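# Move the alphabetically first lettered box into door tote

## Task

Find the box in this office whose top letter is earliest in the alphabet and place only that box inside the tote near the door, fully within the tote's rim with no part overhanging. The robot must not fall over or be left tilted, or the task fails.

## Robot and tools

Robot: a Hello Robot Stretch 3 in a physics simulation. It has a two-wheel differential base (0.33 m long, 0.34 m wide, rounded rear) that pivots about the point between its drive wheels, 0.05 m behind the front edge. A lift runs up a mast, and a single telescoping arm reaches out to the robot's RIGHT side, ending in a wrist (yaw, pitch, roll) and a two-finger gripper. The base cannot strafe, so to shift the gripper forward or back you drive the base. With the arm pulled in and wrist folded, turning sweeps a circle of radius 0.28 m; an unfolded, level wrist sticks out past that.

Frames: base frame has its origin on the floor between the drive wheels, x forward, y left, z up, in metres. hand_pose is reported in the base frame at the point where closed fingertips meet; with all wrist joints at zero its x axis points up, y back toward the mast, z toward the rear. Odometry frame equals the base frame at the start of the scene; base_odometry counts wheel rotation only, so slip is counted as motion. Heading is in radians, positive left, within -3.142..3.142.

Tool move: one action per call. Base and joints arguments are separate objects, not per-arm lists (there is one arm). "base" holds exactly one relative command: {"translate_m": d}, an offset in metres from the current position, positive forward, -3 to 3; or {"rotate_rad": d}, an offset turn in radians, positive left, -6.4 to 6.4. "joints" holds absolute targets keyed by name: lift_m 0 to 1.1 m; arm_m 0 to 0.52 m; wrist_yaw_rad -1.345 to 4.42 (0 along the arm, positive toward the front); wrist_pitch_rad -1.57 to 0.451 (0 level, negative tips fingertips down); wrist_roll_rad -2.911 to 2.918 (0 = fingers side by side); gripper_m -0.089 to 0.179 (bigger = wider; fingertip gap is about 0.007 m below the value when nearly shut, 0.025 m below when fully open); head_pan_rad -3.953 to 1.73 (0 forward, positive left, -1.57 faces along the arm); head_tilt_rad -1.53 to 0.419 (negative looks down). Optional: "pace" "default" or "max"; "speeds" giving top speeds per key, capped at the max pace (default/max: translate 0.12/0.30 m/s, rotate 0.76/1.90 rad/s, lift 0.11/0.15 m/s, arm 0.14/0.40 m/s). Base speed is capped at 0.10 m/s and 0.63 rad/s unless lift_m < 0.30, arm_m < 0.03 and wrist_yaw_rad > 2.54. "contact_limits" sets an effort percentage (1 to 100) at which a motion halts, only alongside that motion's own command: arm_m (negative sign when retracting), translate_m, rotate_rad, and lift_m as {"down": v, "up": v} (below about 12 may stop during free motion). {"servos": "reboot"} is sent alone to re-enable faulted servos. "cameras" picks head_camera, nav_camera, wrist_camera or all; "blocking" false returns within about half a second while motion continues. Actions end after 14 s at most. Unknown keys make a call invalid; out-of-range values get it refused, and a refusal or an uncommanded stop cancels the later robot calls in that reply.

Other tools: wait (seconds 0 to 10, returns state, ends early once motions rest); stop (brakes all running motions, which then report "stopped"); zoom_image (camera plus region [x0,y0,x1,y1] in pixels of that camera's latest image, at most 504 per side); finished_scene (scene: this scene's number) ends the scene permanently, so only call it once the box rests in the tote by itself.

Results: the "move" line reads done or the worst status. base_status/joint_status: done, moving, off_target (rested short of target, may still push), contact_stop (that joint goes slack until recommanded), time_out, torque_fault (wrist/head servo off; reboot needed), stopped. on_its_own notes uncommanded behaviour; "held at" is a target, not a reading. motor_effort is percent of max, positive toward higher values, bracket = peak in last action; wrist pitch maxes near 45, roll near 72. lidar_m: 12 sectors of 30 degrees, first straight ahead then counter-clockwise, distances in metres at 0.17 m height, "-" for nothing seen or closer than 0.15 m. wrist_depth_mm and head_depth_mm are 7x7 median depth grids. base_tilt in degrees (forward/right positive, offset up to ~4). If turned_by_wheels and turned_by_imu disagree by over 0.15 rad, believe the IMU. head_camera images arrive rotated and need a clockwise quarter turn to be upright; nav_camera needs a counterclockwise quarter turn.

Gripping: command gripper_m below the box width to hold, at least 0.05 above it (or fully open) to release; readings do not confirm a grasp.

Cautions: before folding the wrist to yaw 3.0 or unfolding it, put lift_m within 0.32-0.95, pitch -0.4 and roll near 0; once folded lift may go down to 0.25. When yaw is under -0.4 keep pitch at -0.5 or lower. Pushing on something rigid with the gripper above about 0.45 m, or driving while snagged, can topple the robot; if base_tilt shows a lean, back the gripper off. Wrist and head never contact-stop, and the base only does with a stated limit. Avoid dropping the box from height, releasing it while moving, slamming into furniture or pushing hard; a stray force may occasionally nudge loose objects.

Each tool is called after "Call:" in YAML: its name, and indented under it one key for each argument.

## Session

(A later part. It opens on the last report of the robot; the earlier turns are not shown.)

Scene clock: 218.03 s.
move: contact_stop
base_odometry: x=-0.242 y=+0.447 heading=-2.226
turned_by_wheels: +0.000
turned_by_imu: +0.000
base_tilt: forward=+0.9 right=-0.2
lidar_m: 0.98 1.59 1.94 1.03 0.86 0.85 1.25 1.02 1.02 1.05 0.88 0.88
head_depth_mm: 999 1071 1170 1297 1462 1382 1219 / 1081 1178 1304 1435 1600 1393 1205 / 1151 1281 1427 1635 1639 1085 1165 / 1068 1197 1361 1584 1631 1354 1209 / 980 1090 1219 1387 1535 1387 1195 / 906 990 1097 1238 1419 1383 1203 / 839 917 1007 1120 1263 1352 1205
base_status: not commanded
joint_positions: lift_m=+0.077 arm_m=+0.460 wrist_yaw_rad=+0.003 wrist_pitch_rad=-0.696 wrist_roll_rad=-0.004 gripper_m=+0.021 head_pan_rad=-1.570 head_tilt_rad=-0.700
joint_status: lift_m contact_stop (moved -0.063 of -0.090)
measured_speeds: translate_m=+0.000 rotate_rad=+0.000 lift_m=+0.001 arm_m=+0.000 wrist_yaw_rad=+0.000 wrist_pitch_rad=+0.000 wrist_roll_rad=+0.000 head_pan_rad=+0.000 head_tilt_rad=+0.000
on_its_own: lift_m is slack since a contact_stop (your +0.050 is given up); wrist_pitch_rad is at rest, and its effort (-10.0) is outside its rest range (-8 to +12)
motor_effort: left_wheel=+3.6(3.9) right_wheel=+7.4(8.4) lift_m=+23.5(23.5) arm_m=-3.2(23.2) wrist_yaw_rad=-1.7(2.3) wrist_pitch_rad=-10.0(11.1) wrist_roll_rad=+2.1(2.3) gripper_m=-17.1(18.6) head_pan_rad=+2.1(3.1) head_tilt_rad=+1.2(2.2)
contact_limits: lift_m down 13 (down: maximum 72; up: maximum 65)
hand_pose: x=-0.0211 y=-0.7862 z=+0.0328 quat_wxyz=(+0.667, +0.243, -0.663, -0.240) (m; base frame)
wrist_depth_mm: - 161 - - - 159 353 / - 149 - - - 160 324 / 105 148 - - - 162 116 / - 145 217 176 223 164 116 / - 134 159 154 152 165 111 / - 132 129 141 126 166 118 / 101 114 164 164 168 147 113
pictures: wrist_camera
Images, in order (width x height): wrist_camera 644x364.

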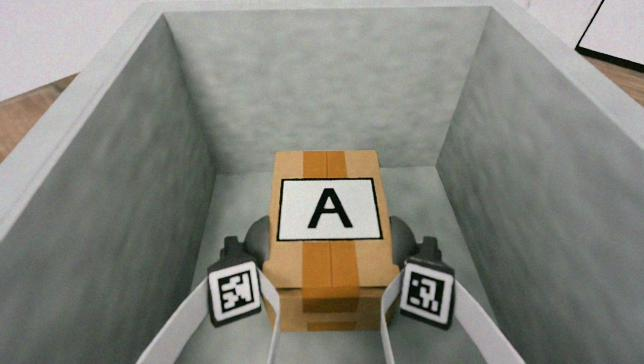

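Call:
move:
  joints: {"gripper_m":0.115}

Call:
move:
  joints: {"lift_m":0.4}
  cameras: ["wrist_camera","head_camera"]

Scene clock: 225.93 s.
move: done
base_odometry: x=-0.242 y=+0.447 heading=-2.226
turned_by_wheels: +0.000
turned_by_imu: +0.001
base_tilt: forward=+0.8 right=-0.2
lidar_m: 0.98 1.59 1.94 1.03 0.85 0.85 1.25 1.02 1.02 1.06 0.88 0.88
head_depth_mm: 995 1073 1169 1291 1462 1386 1203 / 1073 1176 1305 1446 1574 1385 1209 / 1149 1266 1447 1643 1630 1085 1165 / 1064 1206 1364 1577 1608 1371 1205 / 980 1088 1217 1388 1550 1387 1200 / 904 994 1107 1245 1414 1377 1208 / 835 914 1008 1118 1262 1342 1203
base_status: not commanded
joint_positions: lift_m=+0.077 arm_m=+0.460 wrist_yaw_rad=-0.002 wrist_pitch_rad=-0.753 wrist_roll_rad=-0.004 gripper_m=+0.115 head_pan_rad=-1.570 head_tilt_rad=-0.700
joint_status: all done
measured_speeds: all 0
on_its_own: lift_m is slack since a contact_stop (your +0.050 is given up)
motor_effort: left_wheel=+3.5(3.7) right_wheel=+7.1(7.7) lift_m=+25.8(25.9) arm_m=-5.8(25.1) wrist_yaw_rad=+2.0(2.5) wrist_pitch_rad=+0.4(10.4) wrist_roll_rad=+2.3(2.3) gripper_m=+1.0(91.4) head_pan_rad=+1.8(3.2) head_tilt_rad=+0.9(2.5)
contact_limits: lift_m down 13 (down: maximum 72; up: maximum 65)
hand_pose: x=-0.0218 y=-0.7754 z=+0.0231 quat_wxyz=(+0.659, +0.260, -0.656, -0.260) (m; base frame)
wrist_depth_mm: - 146 - - - 152 129 / - 144 - - - 156 112 / - 154 207 177 215 158 119 / - 140 201 158 163 170 114 / - 137 159 141 144 151 109 / 104 121 134 135 171 124 115 / - 120 161 161 161 155 111
pictures: none

Scene clock: 229.70 s.
move: done
base_odometry: x=-0.242 y=+0.447 heading=-2.226
turned_by_wheels: +0.000
turned_by_imu: +0.001
base_tilt: forward=+0.8 right=-0.1
lidar_m: 0.98 1.60 1.94 1.03 0.85 0.85 1.25 1.02 1.02 1.06 0.88 0.88
head_depth_mm: 995 1071 1164 1299 1463 1380 1199 / 1076 1179 1307 1448 1540 1309 649 / 1151 1284 1438 1637 874 1323 1205 / 1068 1195 1365 1574 1635 1372 1195 / 981 1085 1218 1393 1571 1368 1200 / 902 987 1102 1245 1416 1380 1203 / 839 915 1003 1119 1256 1352 1197
base_status: not commanded
joint_positions: lift_m=+0.400 arm_m=+0.460 wrist_yaw_rad=-0.002 wrist_pitch_rad=-0.761 wrist_roll_rad=-0.004 gripper_m=+0.115 head_pan_rad=-1.570 head_tilt_rad=-0.700
joint_status: all done
measured_speeds: all 0
motor_effort: left_wheel=+3.5(3.6) right_wheel=+7.2(8.0) lift_m=+31.7(34.0) arm_m=+22.1(23.4) wrist_yaw_rad=+2.4(2.7) wrist_pitch_rad=+1.8(2.3) wrist_roll_rad=+1.8(2.5) gripper_m=-0.8(2.4) head_pan_rad=+0.7(3.3) head_tilt_rad=+1.9(2.7)
hand_pose: x=-0.0219 y=-0.7739 z=+0.3446 quat_wxyz=(+0.658, +0.263, -0.655, -0.263) (m; base frame)
wrist_depth_mm: 342 383 - - - - 355 / 364 - - 696 - 451 - / 375 - 589 712 683 500 - / - 526 600 619 621 547 - / 447 531 553 554 565 557 498 / 493 125 383 - 373 124 499 / 468 125 443 410 447 437 453
pictures: head_camera (sideways), wrist_camera
Images, in order (width x height): head_camera 896x504, wrist_camera 644x364.

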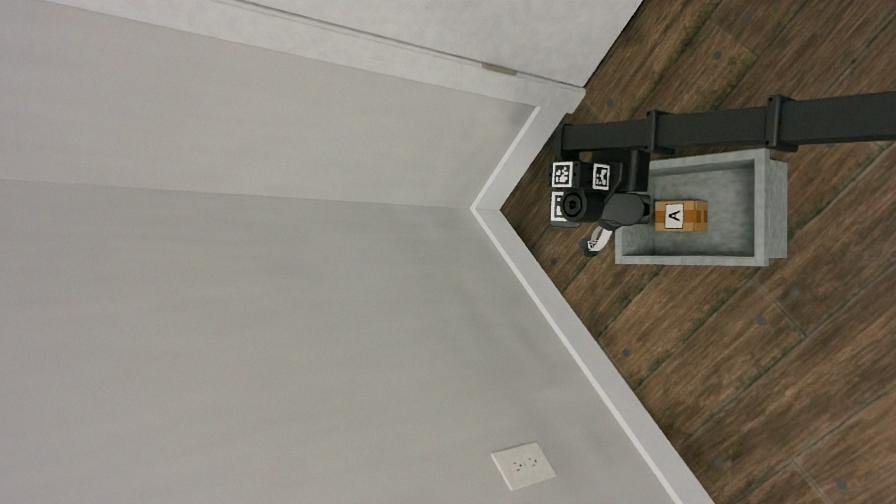

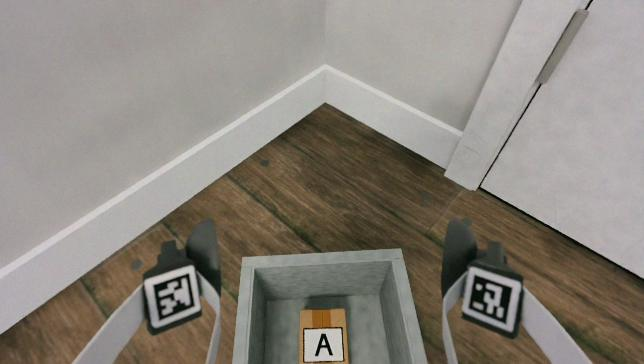

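Call:
finished_scene:
  scene: 3

The scene is finished: the task was done.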